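## Task

Pull out the small chest's uppermost drawer, place the coiled earphones inside, and push the drawer closed; at the end all drawers must be closed and the chest must still stand upright in its original spot.

## Robot and tools

ROBOT. Two six-joint arms with parallel grippers: left_arm and right_arm. Their bases sit in the scene frame at (0, +0.300, 0) m for left_arm and (0, -0.300, 0) m for right_arm, neither rotated, with +z pointing up.

FRAMES. Scene frame: origin at table-top height halfway between the two bases, +x reaching out over the table, +z up, left_arm on the +y side (these names do not match image left and right). Each arm's end_effector_position, end_effector_quat_wxyz, velocities and wrist camera pose are given in that arm's own base frame; fixed cameras and the table use the scene frame. Printed hand positions can be wrong by a few centimetres, more when the arm is stretched far. The gripper's fingers point along its +z axis and close along its y axis; end_effector_position is the spot between the finger pads, roughly 1 cm behind the tips.

THE ROW. Every command row holds 14 plain numbers, always for both arms, even when one of them stays still: first left_arm's 7, then right_arm's 7. For each arm the order is elbow, shoulder, waist, wrist pitch, wrist roll, wrist yaw, then opening. The six joint values are absolute target angles in radians, in the same form the Joint positions line prints; they are not offsets. Stated ranges: elbow 0.000 to 3.142, shoulder 0.000 to 3.142, waist -2.618 to 3.054, wrist pitch -1.571 to 1.571, wrist roll -2.094 to 2.094, wrist yaw -1.571 to 1.571. The true ends may differ from these by up to 0.059 rad; a target further than 0.059 rad beyond a stated end (and further out than the current angle) gets the call refused, and a target beyond the real end is clipped there, shown by the line "joint sent to its limit". The opening value runs from -1 (closed) to +1 (fully open). To keep a joint or gripper as it is, repeat its current value from "Joint targets" or "Tool commands"; a 0 is a real half-open command.

TOOLS.
execute_actions(actions, cameras): actions is a list of actions; each action is a list of 1 to 15 rows, one row per 1/30 s control step, and the final row is held until the action's 15 steps are used. An empty list simply returns the current state and images.
move(target, speed, blend, opening_speed, blocking, cameras): target is one 14-number row or a list of up to 15 rows, all absolute joint angles plus openings, sharing a 10 s budget. All joints travel together, so the hand traces a curve, not a straight line, and nothing is avoided along the way. speed in rad/s (0.01 to 12.57, default 0.5) caps the joint with the longest travel; one value or one per target. blend (rad) rounds corners at intermediate targets. opening_speed (0.2 or more per second on the -1 to +1 scale) ramps the fingers. blocking=false returns after about 0.5 s while the move keeps running; a fresh move replaces it. The result adds a "move:" line such as done, off_target (resting more than 0.035 rad from target), moving, held or fault, possibly with limits=held. done does not mean nothing was touched.
wait(seconds 0 to 10, cameras): lets time pass with the last commands held.
stop(cameras): brakes a running move.
zoom_image(camera, region): enlarges [x0, y0, x1, y1] pixels (at most 504 by 504) of one camera's latest picture.
read_manual(section): licence texts only.
finished_scene(scene): closes the current scene, giving its number; irreversible.
Cameras: cam_head_left, cam_head_right, cam_left_wrist, cam_right_wrist, each 672x504. cameras=[] gives no images; null or ["all"] gives all.

MOTION FACTS. Each step, a joint target may lead its measured angle by at most 0.339 rad (elbow, shoulder, waist) or 2.2 rad (wrist joints), and if the targets would shift the hand over 200 mm, that arm's targets are pulled back. Long motions therefore span several actions. Friction and load can leave joints short, and tiny changes may not move at all. Faster motion and targets set deeper past a contact mean harder impacts and pushes.

GRIPPING. grip_measured reports the finger motor on the -1 to +1 scale. The pads meet near -0.94, and each millimetre of object width adds about 0.0208 to that. Readings may be up to about 0.02 too open. For a firm flat object, command at least 0.24 below its width reading; soft or round items may need lower. Keep sending the same closing number to hold; send a value well above the width reading to release. A reading below -0.94 does not prove something thin is held. The last number in each arm's Joint positions block is the pad gap in metres (0.093 fully open).

RESULT LINES. Joint positions, Joint velocities ("within noise" when still), Joint targets (current drive goals), Tool commands, grip_measured, Joint torques (same joint order, arm weight included, joints 1 to 3 wrap at ±28 N m, positive toward larger angles), and for execute_actions some per-step joint readings. "joint command not followed" means the clearance check altered or blocked that arm's targets. MOTOR HOT appears near 75 °C; OVER-TEMPERATURE FAULT at 90 °C folds that arm away for the rest of the scene. Heat builds from carrying loads, reaching far and pushing against unreachable poses.

AVOID. Anything falling or being left off the table; dropping the earphones or releasing them while moving; tipping or dragging the chest; slamming drawers; hard collisions; the two arms pressing or one gripper closing on the other's fingers, which can end the scene; and any arm fault stop.

Each tool is called after "Emit:" by a JSON object that holds its "name" and its "arguments", one argument or row to a line.

## Session

Emit:
{"name": "execute_actions", "arguments": {
  "actions": []
}}

Scene clock: 0.00 s.
left_arm: end_effector_position=(+0.2781, -0.2003, +0.1863) grip_measured=+1.000 end_effector_quat_wxyz=(+0.088, +0.287, +0.951, -0.069) | right_arm: end_effector_position=(+0.2489, +0.0413, +0.1707) grip_measured=+1.000 end_effector_quat_wxyz=(+0.275, +0.028, +0.961, -0.002)
Joint names: [elbow, shoulder, waist, wrist pitch, wrist roll, wrist yaw]
Joint positions: left_arm=[1.609 1.663 -0.585 -1.307 -0.007 0.081 0.093] | right_arm=[0.929 1.008 0.271 -0.956 0.285 0.16 0.093]
Joint velocities: within noise
Joint torques (N m): no reading
Motor temperatures (°C): left_arm=[24 23 26 23 23 24 24] | right_arm=[23 26 24 23 24 25 25]
Heat: left arm: 26 °C; right arm: 26 °C.
Joint targets: left_arm=[1.615 1.657 -0.585 -1.309 -0.007 0.080] | right_arm=[0.941 1.005 0.271 -0.949 0.285 0.160]
Tool commands: left_gripper/opening=+1.0 right_gripper/opening=+1.0

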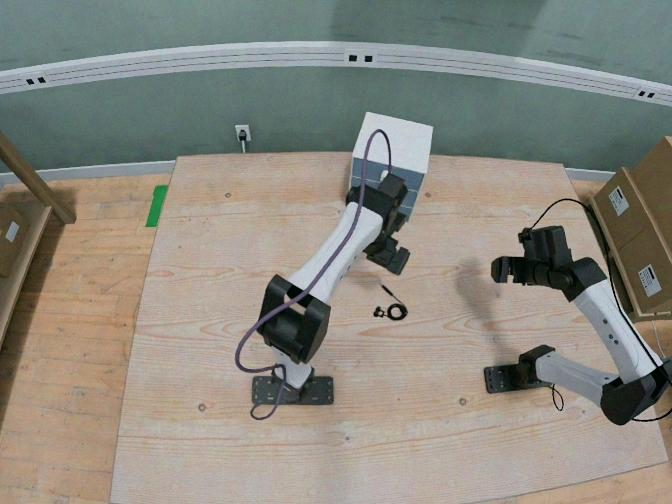

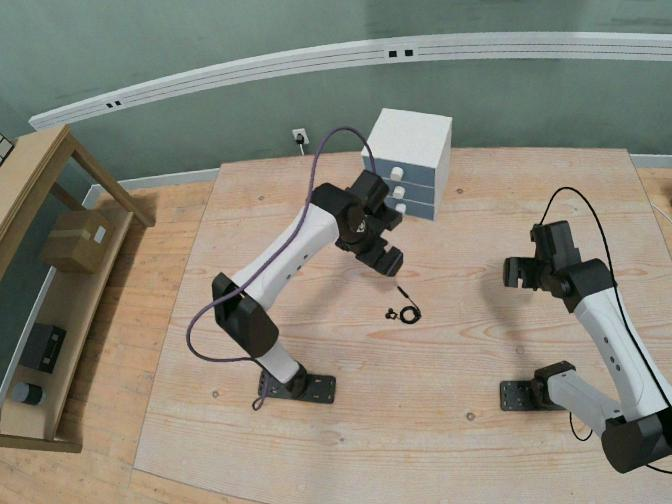

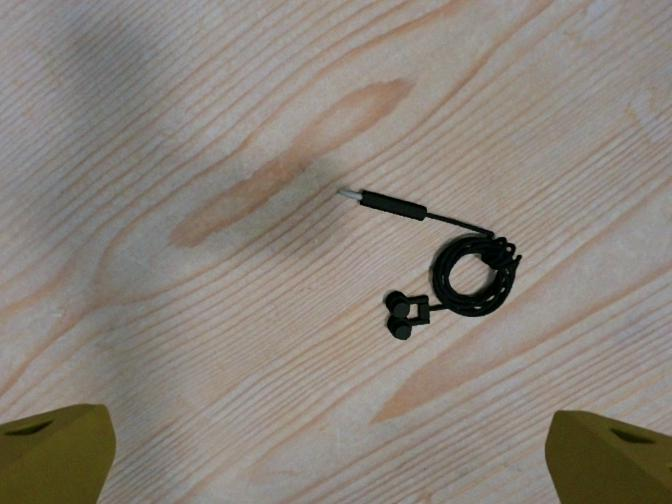

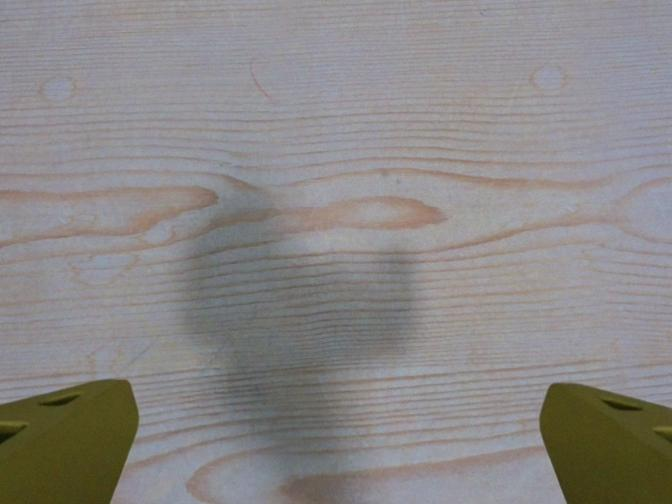

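Emit:
{"name": "zoom_image", "arguments": {
  "camera": "cam_head_right",
  "region": [320, 80, 500, 240]
}}

Emit:
{"name": "zoom_image", "arguments": {
  "camera": "cam_head_left",
  "region": [310, 90, 470, 230]
}}

Emit:
{"name": "zoom_image", "arguments": {
  "camera": "cam_head_right",
  "region": [340, 230, 480, 340]
}}

Scaled by 2.800 from the camera's 672x504 image, which has a finer 960x720 frame.

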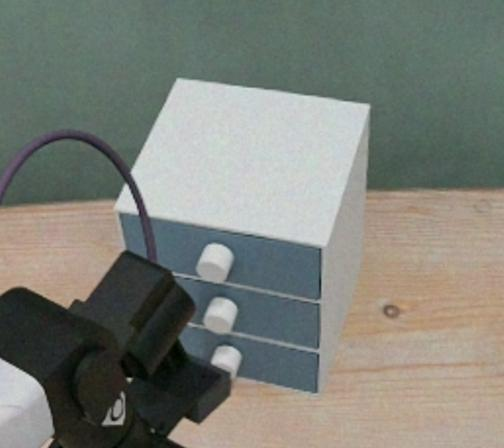

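Scaled by 3.150 from the camera's 672x504 image, which has a finer 960x720 frame.

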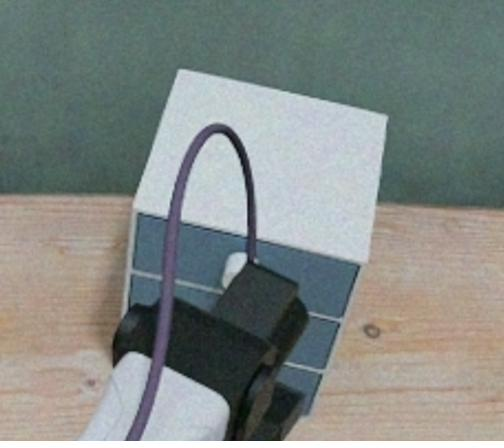

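Scaled by 3.600 from the camera's 672x504 image, which has a finer 960x720 frame.

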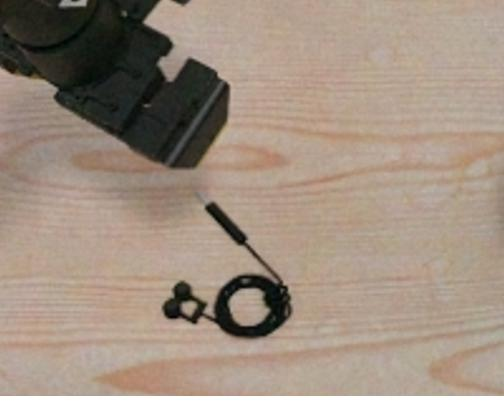

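Emit:
{"name": "move", "arguments": {
  "target": [0.698,1.752,-0.529,1.054,0,-0.259,0.3,0.941,1.005,0.271,-0.949,0.285,0.16,1],
  "speed": 1.2
}}

Emit:
{"name": "zoom_image", "arguments": {
  "camera": "cam_head_right",
  "region": [320, 100, 480, 230]
}}

Scene clock: 5.40 s.
left_arm: end_effector_position=(+0.4330, -0.2110, +0.1978) grip_measured=+0.302 end_effector_quat_wxyz=(+0.703, +0.101, +0.696, -0.109) | right_arm: end_effector_position=(+0.2489, +0.0413, +0.1707) grip_measured=+1.000 end_effector_quat_wxyz=(+0.275, +0.028, +0.961, -0.002)
Joint names: [elbow, shoulder, waist, wrist pitch, wrist roll, wrist yaw]
Joint positions: left_arm=[0.712 1.74 -0.535 1.041 -0.007 -0.236 0.06] | right_arm=[0.929 1.008 0.271 -0.956 0.285 0.16 0.093]
Joint velocities: within noise
Joint torques (N m): left_arm=[5.34 -5.42 0.55 2.73 0.13 -0.19] | right_arm=[7.56 -1.94 -0.44 1.48 0.01 0.23]
Motor temperatures (°C): left_arm=[24 24 26 24 23 24 24] | right_arm=[24 26 24 23 24 25 25]
Heat: left arm: 26 °C; right arm: 26 °C.
Joint targets: left_arm=[0.698 1.752 -0.529 1.054 0.000 -0.259] | right_arm=[0.941 1.005 0.271 -0.949 0.285 0.160]
move: done
camera_calibration:
cam_left_wrist: T_world_to_cam=[[-0.297735, -0.954473, 0.0183217, -0.0776611], [-0.384264, 0.102253, -0.917543, 0.410589], [0.873896, -0.280225, -0.397214, -0.274433], [0, 0, 0, 1]] pos_world=[0.374478, -0.193013, 0.269147]

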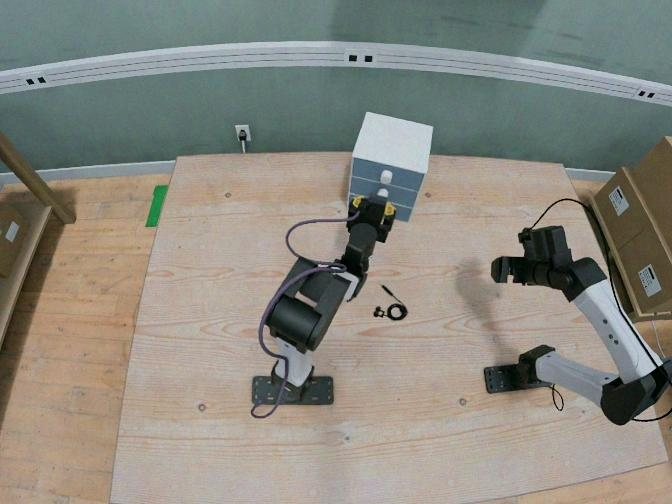

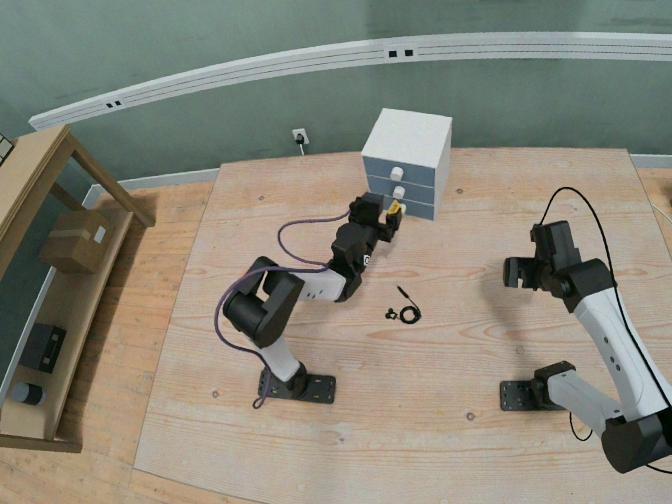

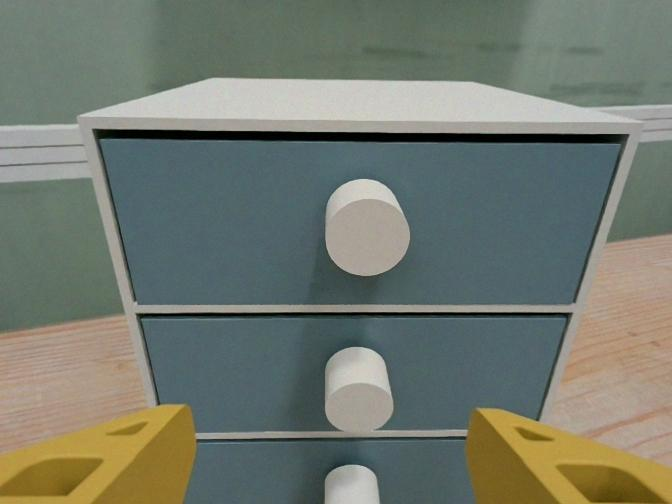

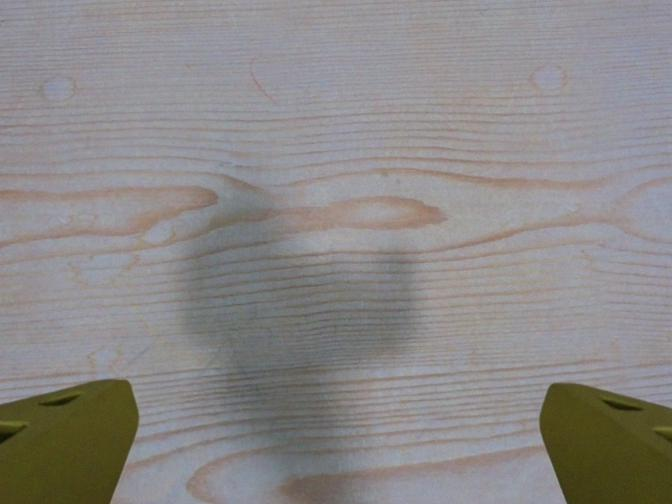

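Scaled by 3.150 from the camera's 672x504 image, which has a finer 960x720 frame.

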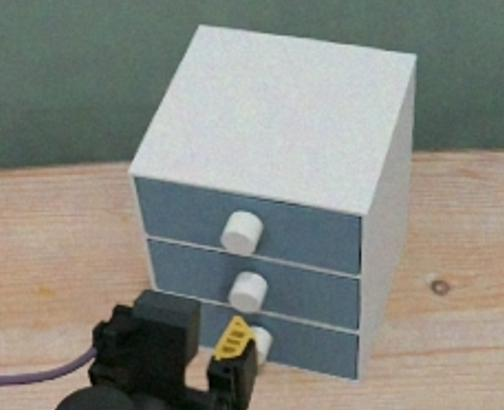

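Emit:
{"name": "move", "arguments": {
  "target": [1.082,1.962,-0.522,0.88,0,-0.24,0.3,0.941,1.005,0.271,-0.949,0.285,0.16,1],
  "speed": 0.4
}}

Emit:
{"name": "zoom_image", "arguments": {
  "camera": "cam_head_right",
  "region": [340, 100, 480, 230]
}}

Scene clock: 7.63 s.
left_arm: end_effector_position=(+0.4993, -0.2459, +0.2057) grip_measured=+0.302 end_effector_quat_wxyz=(+0.699, +0.101, +0.700, -0.105) | right_arm: end_effector_position=(+0.2489, +0.0413, +0.1707) grip_measured=+1.000 end_effector_quat_wxyz=(+0.275, +0.028, +0.961, -0.002)
Joint names: [elbow, shoulder, waist, wrist pitch, wrist roll, wrist yaw]
Joint positions: left_arm=[1.055 1.947 -0.528 0.89 -0.007 -0.237 0.06] | right_arm=[0.929 1.008 0.271 -0.956 0.285 0.16 0.093]
Joint velocities: within noise
Joint torques (N m): left_arm=[10.06 -7.06 0.53 2.51 0.14 0.03] | right_arm=[7.46 -1.78 -0.44 1.47 0.03 0.21]
Motor temperatures (°C): left_arm=[24 24 26 25 23 24 24] | right_arm=[24 26 24 24 24 25 25]
Heat: left arm: 26 °C; right arm: 26 °C.
Joint targets: left_arm=[1.082 1.962 -0.522 0.880 0.000 -0.240] | right_arm=[0.941 1.005 0.271 -0.949 0.285 0.160]
move: done
camera_calibration:
cam_left_wrist: T_world_to_cam=[[-0.290656, -0.956707, 0.0152081, -0.0947426], [-0.395859, 0.105765, -0.912201, 0.452445], [0.8711, -0.271156, -0.409462, -0.332822], [0, 0, 0, 1]] pos_world=[0.441488, -0.22874, 0.277884]

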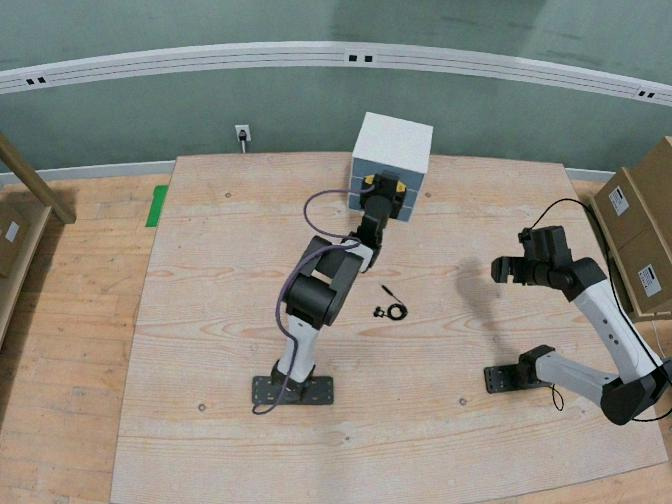

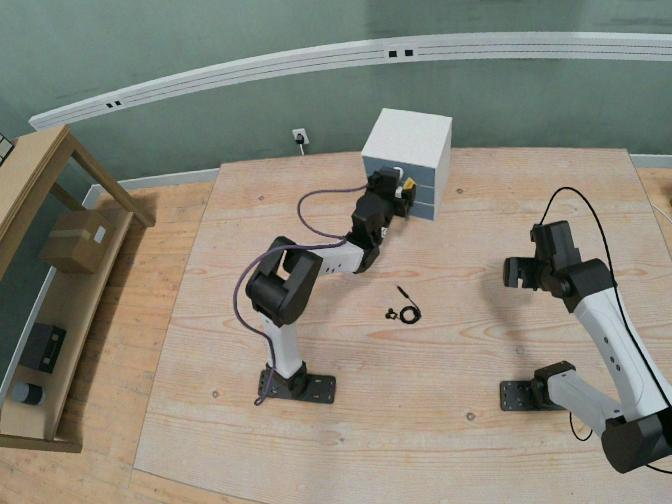

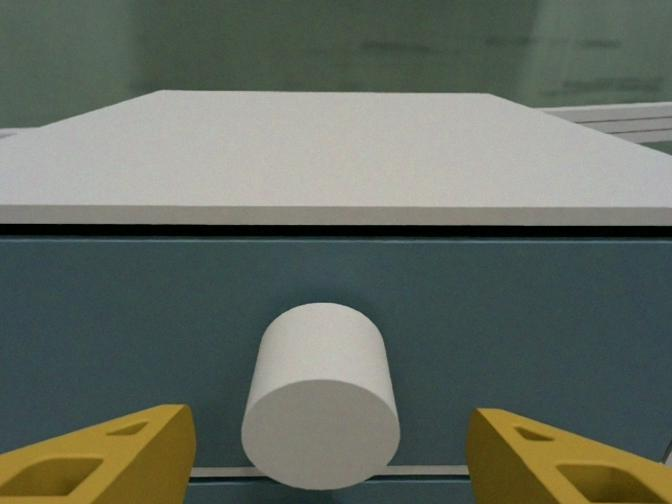

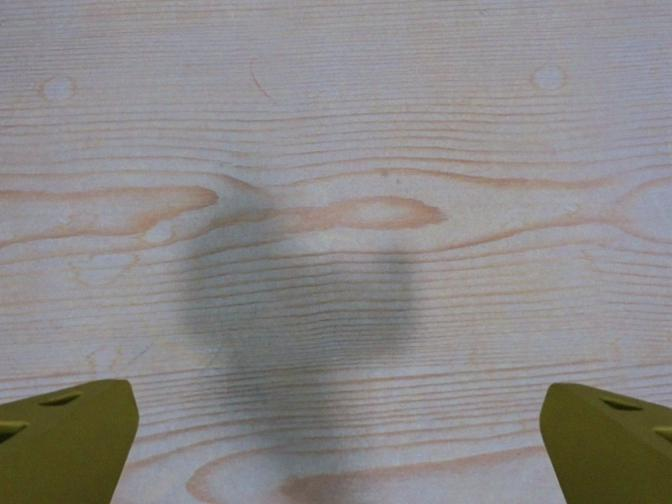

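Scaled by 3.600 from the camera's 672x504 image, which has a finer 960x720 frame.

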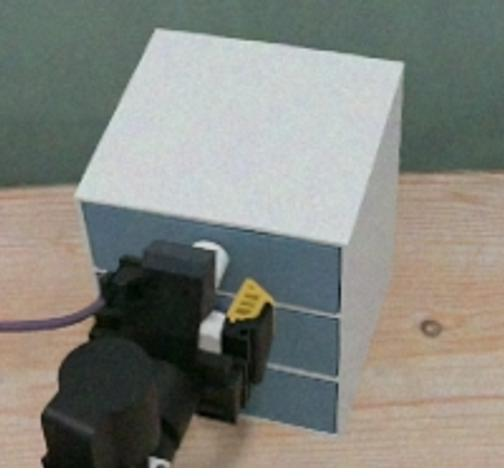

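Emit:
{"name": "move", "arguments": {
  "target": [
    [1.108,1.944,-0.522,0.835,0,-0.24,0.3,0.941,1.005,0.271,-0.949,0.285,0.16,1],
    [1.108,1.944,-0.522,0.835,0,-0.24,-0.62,0.941,1.005,0.271,-0.949,0.285,0.16,1]
  ],
  "speed": 0.4,
  "opening_speed": 1.2
}}

Scene clock: 10.27 s.
left_arm: end_effector_position=(+0.5026, -0.2478, +0.2058) grip_measured=-0.480 end_effector_quat_wxyz=(+0.692, +0.103, +0.707, -0.102) | right_arm: end_effector_position=(+0.2489, +0.0413, +0.1707) grip_measured=+1.000 end_effector_quat_wxyz=(+0.275, +0.028, +0.961, -0.002)
Joint names: [elbow, shoulder, waist, wrist pitch, wrist roll, wrist yaw]
Joint positions: left_arm=[1.08 1.947 -0.528 0.844 -0.007 -0.237 0.022] | right_arm=[0.929 1.008 0.271 -0.956 0.285 0.16 0.093]
Joint velocities: within noise
Joint torques (N m): left_arm=[10.25 -8.54 0.53 2.53 0.14 0.03] | right_arm=[7.45 -1.89 -0.42 1.45 0.01 0.2]
Motor temperatures (°C): left_arm=[25 25 26 25 23 24 24] | right_arm=[24 26 24 24 24 25 25]
Heat: left arm: 26 °C; right arm: 26 °C.
Joint targets: left_arm=[1.108 1.944 -0.522 0.835 0.000 -0.240] | right_arm=[0.941 1.005 0.271 -0.949 0.285 0.160]
move: done
camera_calibration:
cam_left_wrist: T_world_to_cam=[[-0.290387, -0.956854, 0.0102973, -0.0948263], [-0.412361, 0.115419, -0.90368, 0.462973], [0.863501, -0.266663, -0.428085, -0.327309], [0, 0, 0, 1]] pos_world=[0.446008, -0.231452, 0.279239]

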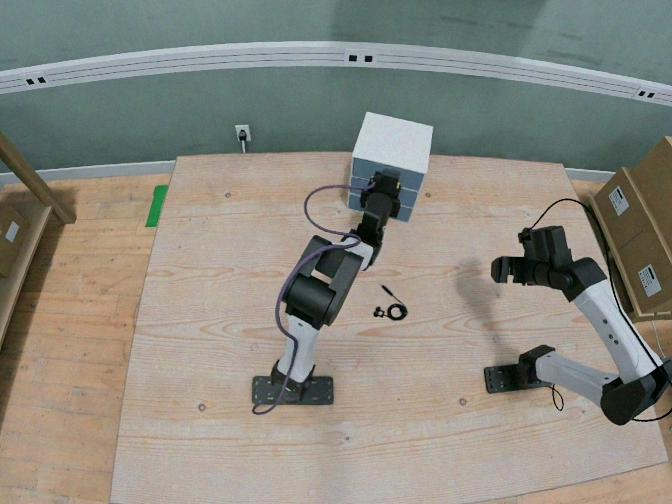

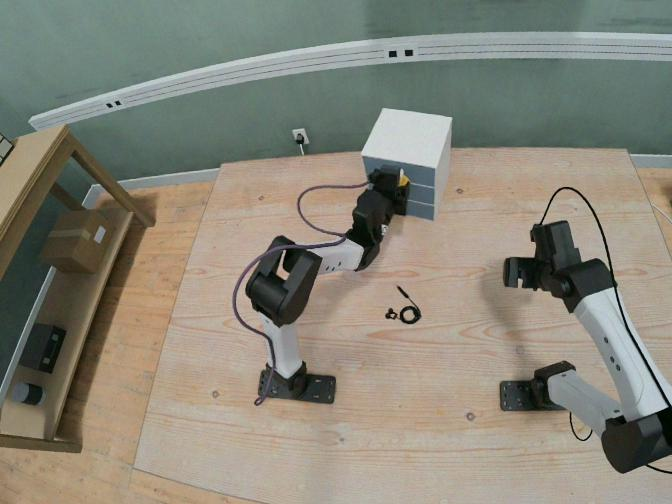

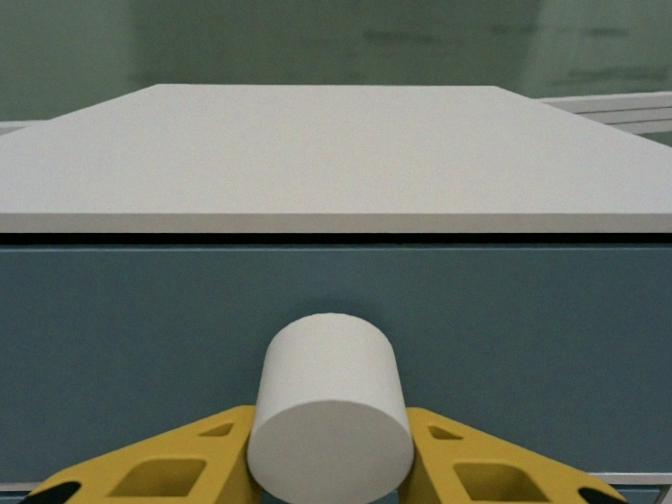

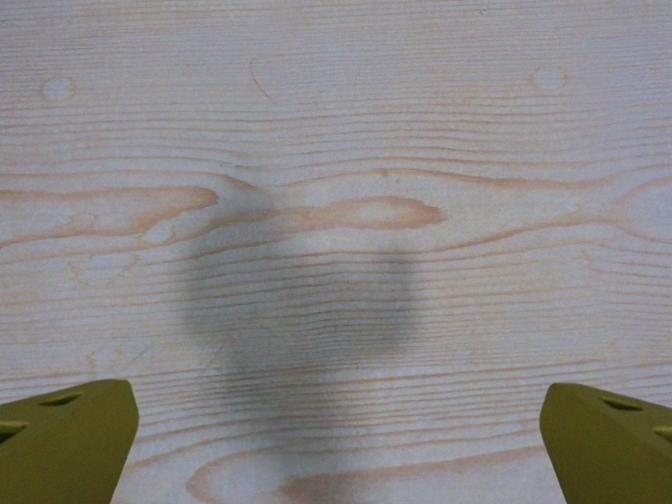

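Emit:
{"name": "move", "arguments": {
  "target": [
    [0.868,1.799,-0.557,0.931,0,-0.275,-0.62,0.941,1.005,0.271,-0.949,0.285,0.16,1],
    [0.65,1.65,-0.602,1.0,0,-0.32,-0.62,0.941,1.005,0.271,-0.949,0.285,0.16,1]
  ],
  "speed": 0.3,
  "blend": 0.05
}}

Emit:
{"name": "zoom_image", "arguments": {
  "camera": "cam_head_right",
  "region": [340, 100, 480, 230]
}}

Scene clock: 12.73 s.
left_arm: end_effector_position=(+0.4114, -0.2188, +0.1982) grip_measured=-0.494 end_effector_quat_wxyz=(+0.695, +0.105, +0.704, -0.105) | right_arm: end_effector_position=(+0.2489, +0.0413, +0.1707) grip_measured=+1.000 end_effector_quat_wxyz=(+0.275, +0.028, +0.961, -0.002)
Joint names: [elbow, shoulder, waist, wrist pitch, wrist roll, wrist yaw]
Joint positions: left_arm=[0.665 1.672 -0.595 0.994 -0.007 -0.297 0.021] | right_arm=[0.929 1.008 0.271 -0.956 0.285 0.16 0.093]
Joint velocities: within noise
Joint torques (N m): left_arm=[5.27 -7.43 -0.61 2.69 0.11 -0.18] | right_arm=[7.47 -1.77 -0.44 1.46 0.05 0.24]
Motor temperatures (°C): left_arm=[25 25 26 26 23 24 24] | right_arm=[25 26 24 24 24 25 25]
Heat: left arm: 26 °C; right arm: 26 °C.
Joint targets: left_arm=[0.650 1.650 -0.602 1.000 0.000 -0.320] | right_arm=[0.941 1.005 0.271 -0.949 0.285 0.160]
move: done
camera_calibration:
cam_left_wrist: T_world_to_cam=[[-0.296007, -0.955113, 0.0117924, -0.0911876], [-0.403846, 0.113952, -0.907702, 0.412093], [0.865614, -0.273448, -0.419449, -0.248229], [0, 0, 0, 1]] pos_world=[0.354301, -0.201931, 0.271013]

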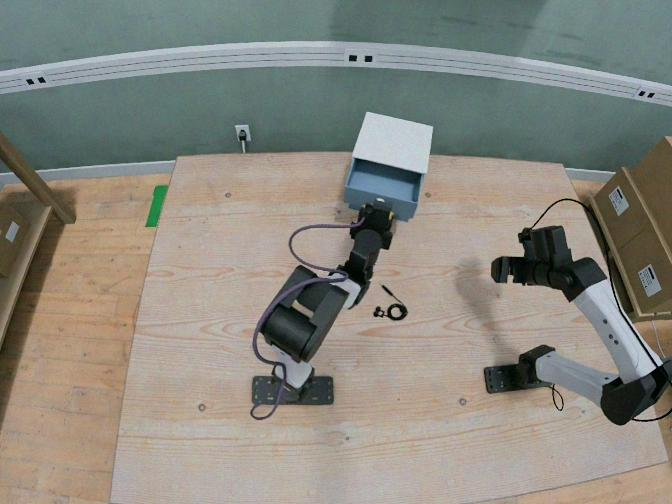

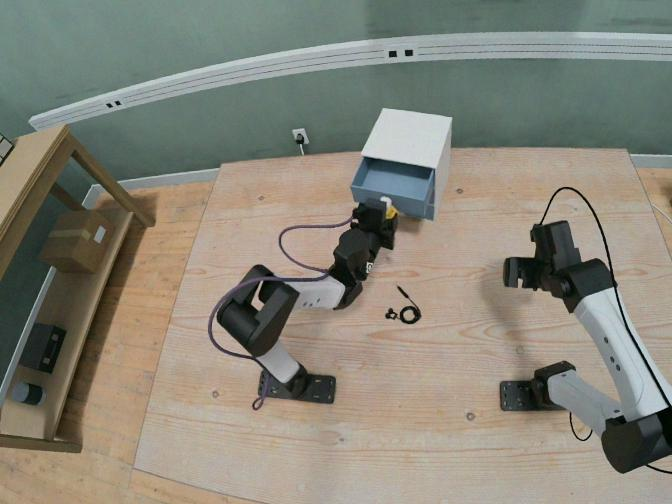

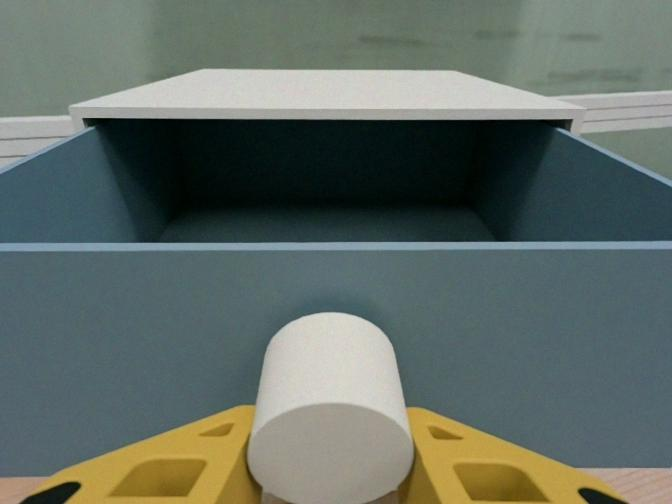

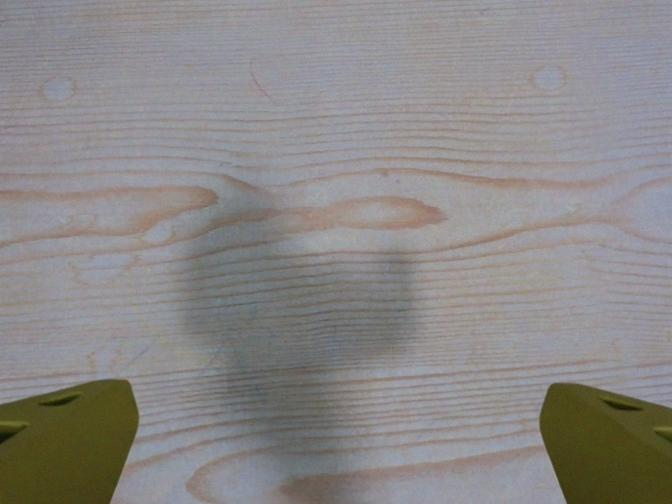

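Scaled by 3.600 from the camera's 672x504 image, which has a finer 960x720 frame.

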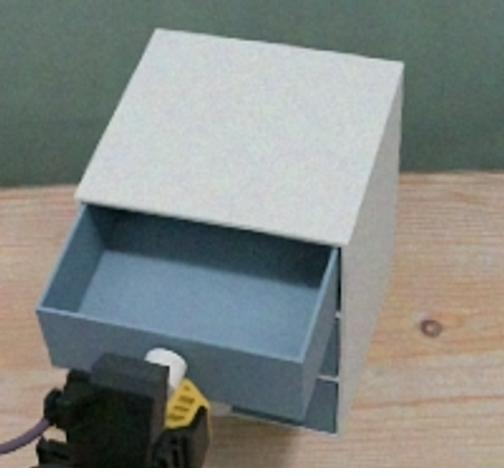

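Emit:
{"name": "move", "arguments": {
  "target": [
    [0.65,1.65,-0.602,1.0,0,-0.32,0.2,0.941,1.005,0.271,-0.949,0.285,0.16,1],
    [0.439,1.428,-0.68,0.989,0,-0.398,0.2,0.941,1.005,0.271,-0.949,0.285,0.16,1],
    [1.0,1.5,-0.75,-0.6,0,-0.1,0.2,0.941,1.005,0.271,-0.949,0.285,0.16,1],
    [1.66,1.844,-0.93,-1.387,0,0,0.2,0.941,1.005,0.271,-0.949,0.285,0.16,1]
  ],
  "speed": [0.5,0.5,1.2,1.2],
  "blend": [0,0.05,0.15,0],
  "opening_speed": 1.5
}}

Emit:
{"name": "zoom_image", "arguments": {
  "camera": "cam_left_wrist",
  "region": [100, 100, 560, 500]
}}

Scene clock: 18.13 s.
left_arm: end_effector_position=(+0.2053, -0.2695, +0.1367) grip_measured=+0.198 end_effector_quat_wxyz=(+0.001, +0.444, +0.896, +0.006) | right_arm: end_effector_position=(+0.2489, +0.0413, +0.1707) grip_measured=+1.000 end_effector_quat_wxyz=(+0.275, +0.028, +0.961, -0.002)
Joint names: [elbow, shoulder, waist, wrist pitch, wrist roll, wrist yaw]
Joint positions: left_arm=[1.632 1.831 -0.926 -1.376 -0.006 -0.012 0.055] | right_arm=[0.929 1.008 0.271 -0.956 0.285 0.16 0.093]
Joint velocities: within noise
Joint torques (N m): left_arm=[9.54 -5.98 -0.24 0.3 0.13 0.2] | right_arm=[7.45 -1.84 -0.5 1.47 0.02 0.23]
Motor temperatures (°C): left_arm=[26 26 26 26 23 24 24] | right_arm=[25 26 24 24 24 25 25]
Heat: left arm: 26 °C; right arm: 26 °C.
Joint targets: left_arm=[1.660 1.844 -0.930 -1.387 0.000 0.000] | right_arm=[0.941 1.005 0.271 -0.949 0.285 0.160]
move: done
camera_calibration:
cam_left_wrist: T_world_to_cam=[[-0.789771, -0.613337, -0.00891547, -0.00347652], [-0.561785, 0.717401, 0.411987, 0.293502], [-0.246291, 0.330384, -0.911146, 0.348756], [0, 0, 0, 1]] pos_world=[0.248035, -0.327914, 0.196818]

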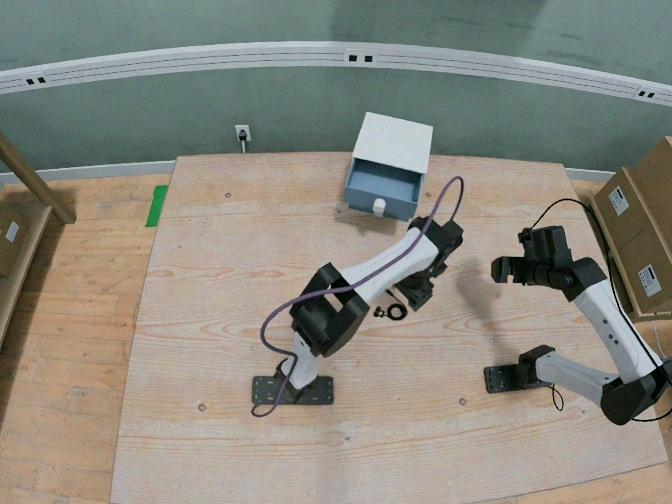

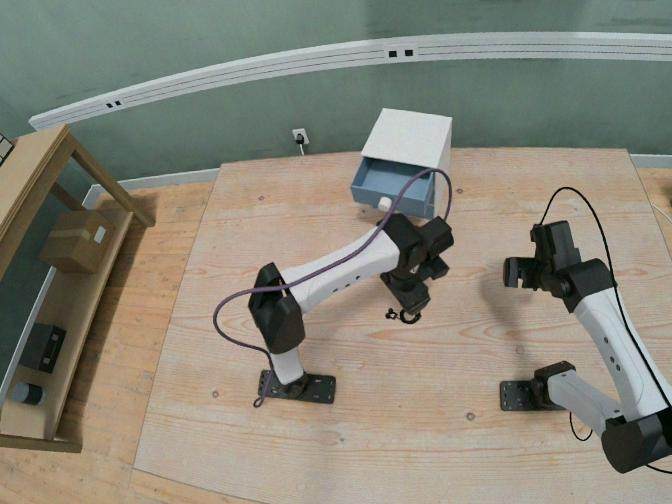

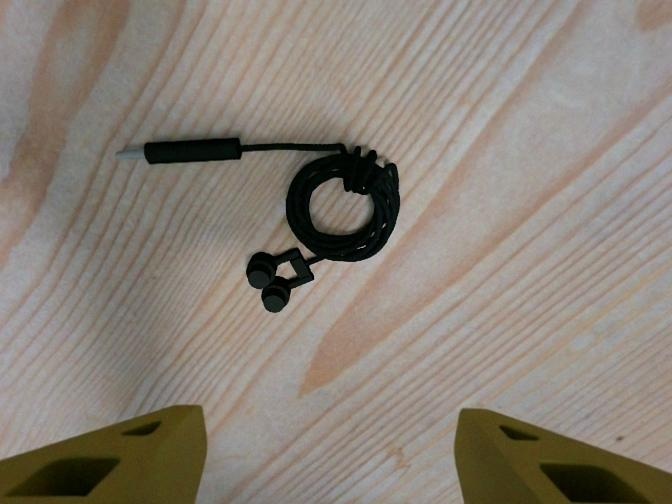

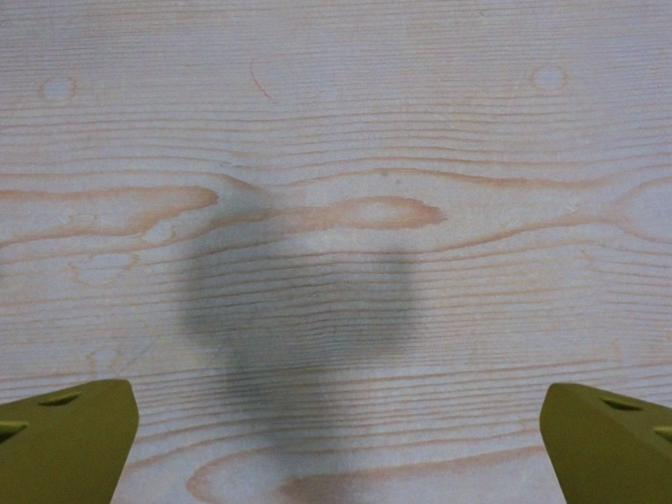

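Scaled by 1.096 from the camera's 672x504 image, which has a finer 960x720 frame.

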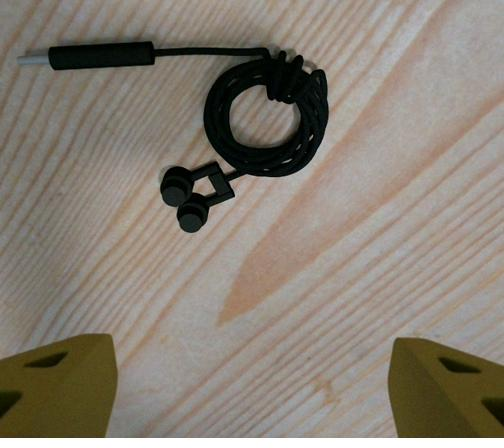

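Emit:
{"name": "move", "arguments": {
  "target": [1.406,1.914,-0.998,-1.063,0,0,-0.25,0.941,1.005,0.271,-0.949,0.285,0.16,1],
  "speed": 0.8,
  "cameras": ["cam_left_wrist"]
}}

Scene clock: 25.57 s.
left_arm: end_effector_position=(+0.1925, -0.2938, +0.0563) grip_measured=-0.248 end_effector_quat_wxyz=(+0.001, +0.475, +0.880, +0.005) | right_arm: end_effector_position=(+0.2489, +0.0413, +0.1707) grip_measured=+1.000 end_effector_quat_wxyz=(+0.275, +0.028, +0.961, -0.002)
Joint names: [elbow, shoulder, waist, wrist pitch, wrist roll, wrist yaw]
Joint positions: left_arm=[1.415 1.911 -0.995 -1.079 -0.006 -0.009 0.033] | right_arm=[0.929 1.008 0.271 -0.956 0.285 0.16 0.093]
Joint velocities: within noise
Joint torques (N m): left_arm=[5.64 -7.23 -0.28 0.63 0.14 0.19] | right_arm=[7.47 -1.83 -0.43 1.45 0.05 0.2]
Motor temperatures (°C): left_arm=[27 27 26 25 23 24 24] | right_arm=[26 27 24 24 24 25 25]
Heat: left arm: 27 °C; right arm: 27 °C.
Joint targets: left_arm=[1.406 1.914 -0.998 -1.063 0.000 0.000] | right_arm=[0.941 1.005 0.271 -0.949 0.285 0.160]
move: done
camera_calibration:
cam_left_wrist: T_world_to_cam=[[-0.830426, -0.557093, -0.00628949, -0.00497796], [-0.509946, 0.755503, 0.411303, 0.338071], [-0.224382, 0.344764, -0.911477, 0.280315], [0, 0, 0, 1]] pos_world=[0.231162, -0.354829, 0.11642]
Images, in order (width x height): cam_left_wrist 672x504.

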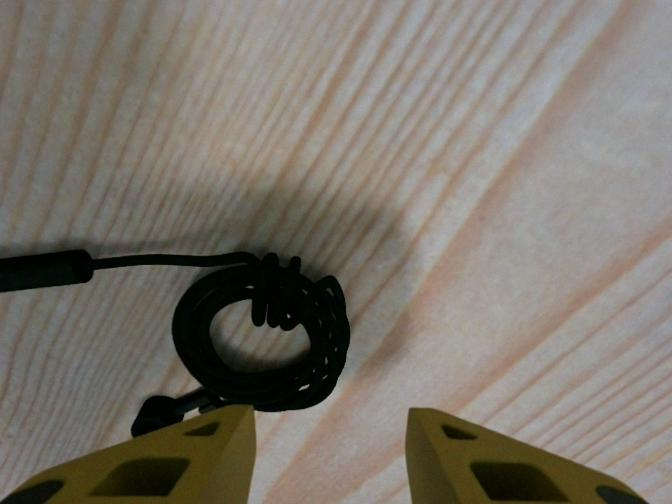

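Emit:
{"name": "move", "arguments": {
  "target": [1.26,1.9085,-0.996,-0.922,0,0,-0.25,0.941,1.005,0.271,-0.949,0.285,0.16,1],
  "speed": 0.4,
  "cameras": ["cam_left_wrist","cam_head_right"]
}}

Emit:
{"name": "zoom_image", "arguments": {
  "camera": "cam_head_right",
  "region": [370, 250, 450, 330]
}}

Scene clock: 27.50 s.
left_arm: end_effector_position=(+0.1857, -0.2833, +0.0221) grip_measured=-0.248 end_effector_quat_wxyz=(-0.001, +0.475, +0.880, +0.006) | right_arm: end_effector_position=(+0.2489, +0.0413, +0.1707) grip_measured=+1.000 end_effector_quat_wxyz=(+0.275, +0.028, +0.961, -0.002)
Joint names: [elbow, shoulder, waist, wrist pitch, wrist roll, wrist yaw]
Joint positions: left_arm=[1.272 1.911 -0.995 -0.94 -0.006 -0.009 0.033] | right_arm=[0.929 1.008 0.271 -0.956 0.285 0.16 0.093]
Joint velocities: within noise
Joint torques (N m): left_arm=[5.07 -7.47 -0.1 0.58 0.13 0.2] | right_arm=[7.6 -1.88 -0.5 1.46 0.06 0.23]
Motor temperatures (°C): left_arm=[27 27 26 25 23 24 24] | right_arm=[26 27 24 24 24 25 25]
Heat: left arm: 27 °C; right arm: 27 °C.
Joint targets: left_arm=[1.260 1.908 -0.996 -0.922 0.000 0.000] | right_arm=[0.941 1.005 0.271 -0.949 0.285 0.160]
move: done
camera_calibration:
cam_left_wrist: T_world_to_cam=[[-0.830432, -0.557084, -0.00633721, -0.00501194], [-0.509094, 0.754176, 0.41478, 0.340099], [-0.226288, 0.347673, -0.9099, 0.245207], [0, 0, 0, 1]] pos_world=[0.224468, -0.344538, 0.0820158]
Images, in order (width x height): cam_head_right 672x504, cam_left_wrist 672x504.

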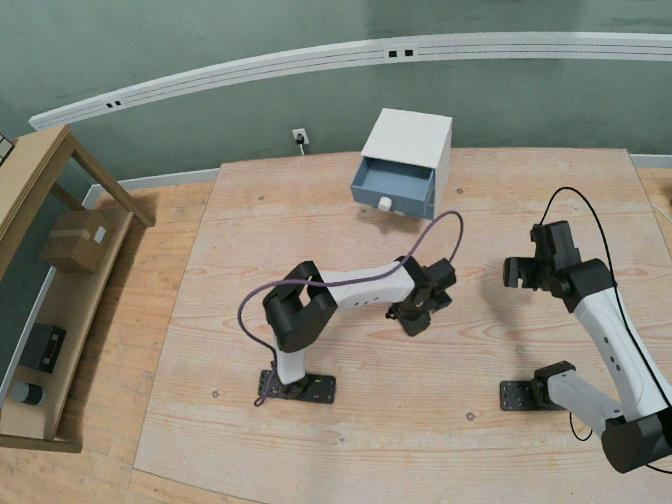

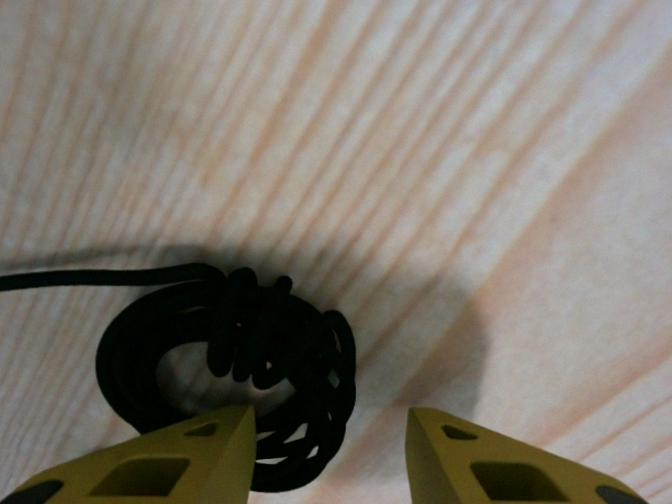

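Scaled by 6.300 from the camera's 672x504 image, which has a finer 960x720 frame.

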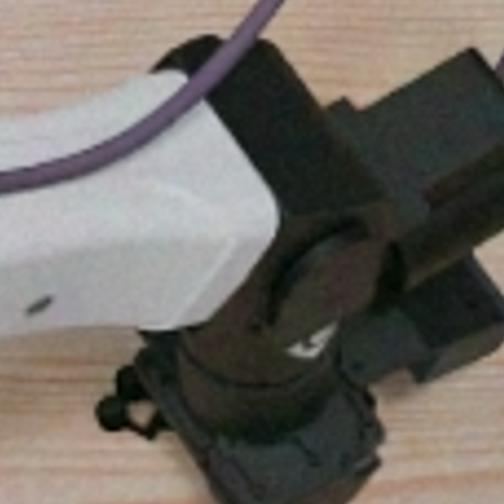

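Emit:
{"name": "move", "arguments": {
  "target": [1.2675,1.942,-0.996,-0.8965,0,0,-0.25,0.941,1.005,0.271,-0.949,0.285,0.16,1],
  "speed": 0.2,
  "cameras": ["cam_left_wrist"]
}}

Scene clock: 28.63 s.
left_arm: end_effector_position=(+0.1878, -0.2865, +0.0164) grip_measured=-0.248 end_effector_quat_wxyz=(+0.001, +0.475, +0.880, +0.005) | right_arm: end_effector_position=(+0.2489, +0.0413, +0.1707) grip_measured=+1.000 end_effector_quat_wxyz=(+0.275, +0.028, +0.961, -0.002)
Joint names: [elbow, shoulder, waist, wrist pitch, wrist roll, wrist yaw]
Joint positions: left_arm=[1.272 1.929 -0.995 -0.917 -0.006 -0.009 0.033] | right_arm=[0.929 1.008 0.271 -0.956 0.285 0.16 0.093]
Joint velocities: within noise
Joint torques (N m): left_arm=[5.74 -6.41 -0.09 0.66 0.12 0.17] | right_arm=[7.49 -1.87 -0.46 1.44 0.04 0.2]
Motor temperatures (°C): left_arm=[27 27 26 25 23 24 24] | right_arm=[26 27 24 24 24 25 25]
Heat: left arm: 27 °C; right arm: 27 °C.
Joint targets: left_arm=[1.268 1.942 -0.996 -0.897 0.000 0.000] | right_arm=[0.941 1.005 0.271 -0.949 0.285 0.160]
move: done
camera_calibration:
cam_left_wrist: T_world_to_cam=[[-0.830418, -0.557106, -0.00619976, -0.00507757], [-0.5101, 0.755782, 0.4106, 0.346712], [-0.224062, 0.344132, -0.911795, 0.240199], [0, 0, 0, 1]] pos_world=[0.226461, -0.347527, 0.0766209]
Images, in order (width x height): cam_left_wrist 672x504.

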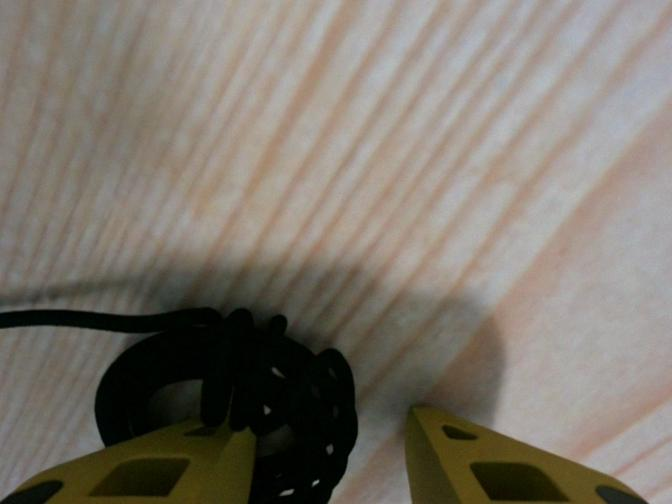

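Emit:
{"name": "move", "arguments": {
  "target": [
    [1.2675,1.942,-1.008,-0.8965,0,0,-0.25,0.941,1.005,0.271,-0.949,0.285,0.16,1],
    [1.271,1.96,-1.008,-0.885,0,0,-0.25,0.941,1.005,0.271,-0.949,0.285,0.16,1]
  ],
  "speed": 0.1,
  "cameras": ["cam_left_wrist"]
}}

Scene clock: 29.73 s.
left_arm: end_effector_position=(+0.1862, -0.2874, +0.0156) grip_measured=-0.248 end_effector_quat_wxyz=(+0.000, +0.477, +0.879, +0.005) | right_arm: end_effector_position=(+0.2489, +0.0413, +0.1707) grip_measured=+1.000 end_effector_quat_wxyz=(+0.275, +0.028, +0.961, -0.002)
Joint names: [elbow, shoulder, waist, wrist pitch, wrist roll, wrist yaw]
Joint positions: left_arm=[1.272 1.931 -1 -0.916 -0.006 -0.009 0.033] | right_arm=[0.929 1.008 0.271 -0.956 0.285 0.16 0.093]
Joint velocities: within noise
Joint torques (N m): left_arm=[6.13 -5.18 -0.57 0.77 0.13 0.14] | right_arm=[7.49 -1.81 -0.49 1.47 0.03 0.22]
Motor temperatures (°C): left_arm=[27 27 26 25 23 24 24] | right_arm=[26 27 24 25 24 25 25]
Heat: left arm: 27 °C; right arm: 27 °C.
Joint targets: left_arm=[1.271 1.960 -1.008 -0.885 0.000 0.000] | right_arm=[0.941 1.005 0.271 -0.949 0.285 0.160]
move: done
camera_calibration:
cam_left_wrist: T_world_to_cam=[[-0.833382, -0.552661, -0.00629792, -0.0051122], [-0.505743, 0.757938, 0.412011, 0.346688], [-0.222929, 0.346548, -0.911157, 0.239905], [0, 0, 0, 1]] pos_world=[0.224557, -0.348732, 0.0757192]
Images, in order (width x height): cam_left_wrist 672x504.

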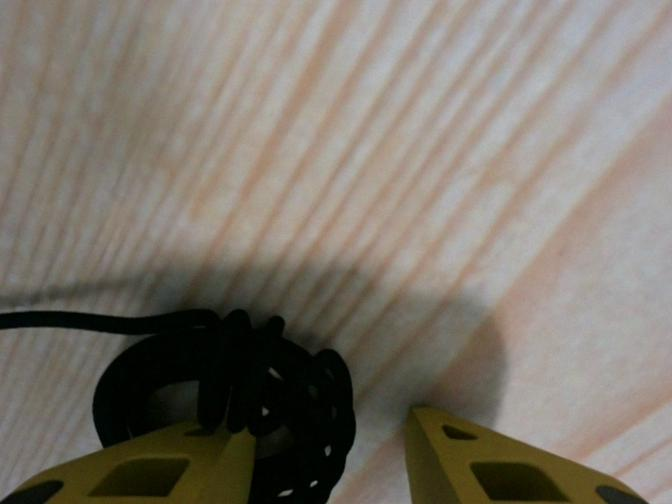

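Emit:
{"name": "move", "arguments": {
  "target": [1.271,1.945,-1.008,-0.895,0,0,-0.97,0.941,1.005,0.271,-0.949,0.285,0.16,1],
  "opening_speed": 0.8,
  "cameras": ["cam_left_wrist"]
}}

Scene clock: 31.33 s.
left_arm: end_effector_position=(+0.1866, -0.2876, +0.0156) grip_measured=-0.946 end_effector_quat_wxyz=(+0.001, +0.477, +0.879, +0.005) | right_arm: end_effector_position=(+0.2489, +0.0413, +0.1707) grip_measured=+1.000 end_effector_quat_wxyz=(+0.275, +0.028, +0.961, -0.002)
Joint names: [elbow, shoulder, waist, wrist pitch, wrist roll, wrist yaw]
Joint positions: left_arm=[1.272 1.931 -1 -0.915 -0.006 -0.01 0] | right_arm=[0.929 1.008 0.271 -0.956 0.285 0.16 0.093]
Joint velocities: within noise
Joint torques (N m): left_arm=[6.13 -6.27 -0.73 0.64 0.15 0.17] | right_arm=[7.5 -1.87 -0.42 1.46 0.03 0.19]
Motor temperatures (°C): left_arm=[27 28 26 25 23 24 24] | right_arm=[26 27 24 25 24 25 25]
Heat: left arm: 28 °C; right arm: 27 °C.
Joint targets: left_arm=[1.271 1.945 -1.008 -0.895 0.000 0.000] | right_arm=[0.941 1.005 0.271 -0.949 0.285 0.160]
move: done
camera_calibration:
cam_left_wrist: T_world_to_cam=[[-0.833394, -0.552631, -0.00738186, -0.00487994], [-0.506437, 0.758246, 0.410591, 0.347317], [-0.221308, 0.345922, -0.91179, 0.239597], [0, 0, 0, 1]] pos_world=[0.224852, -0.34893, 0.0758204]
Images, in order (width x height): cam_left_wrist 672x504.

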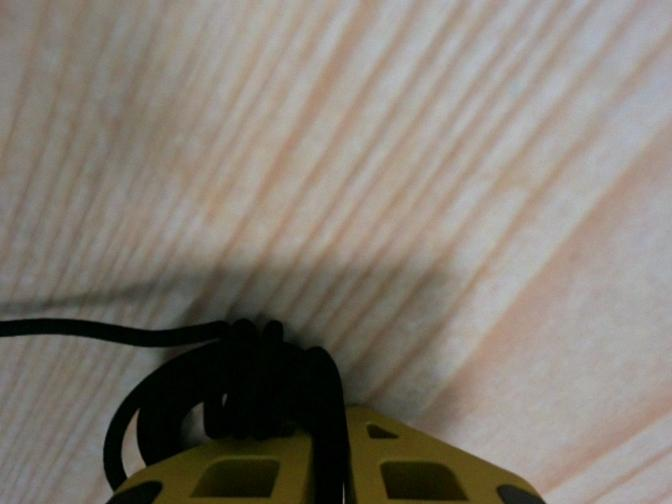

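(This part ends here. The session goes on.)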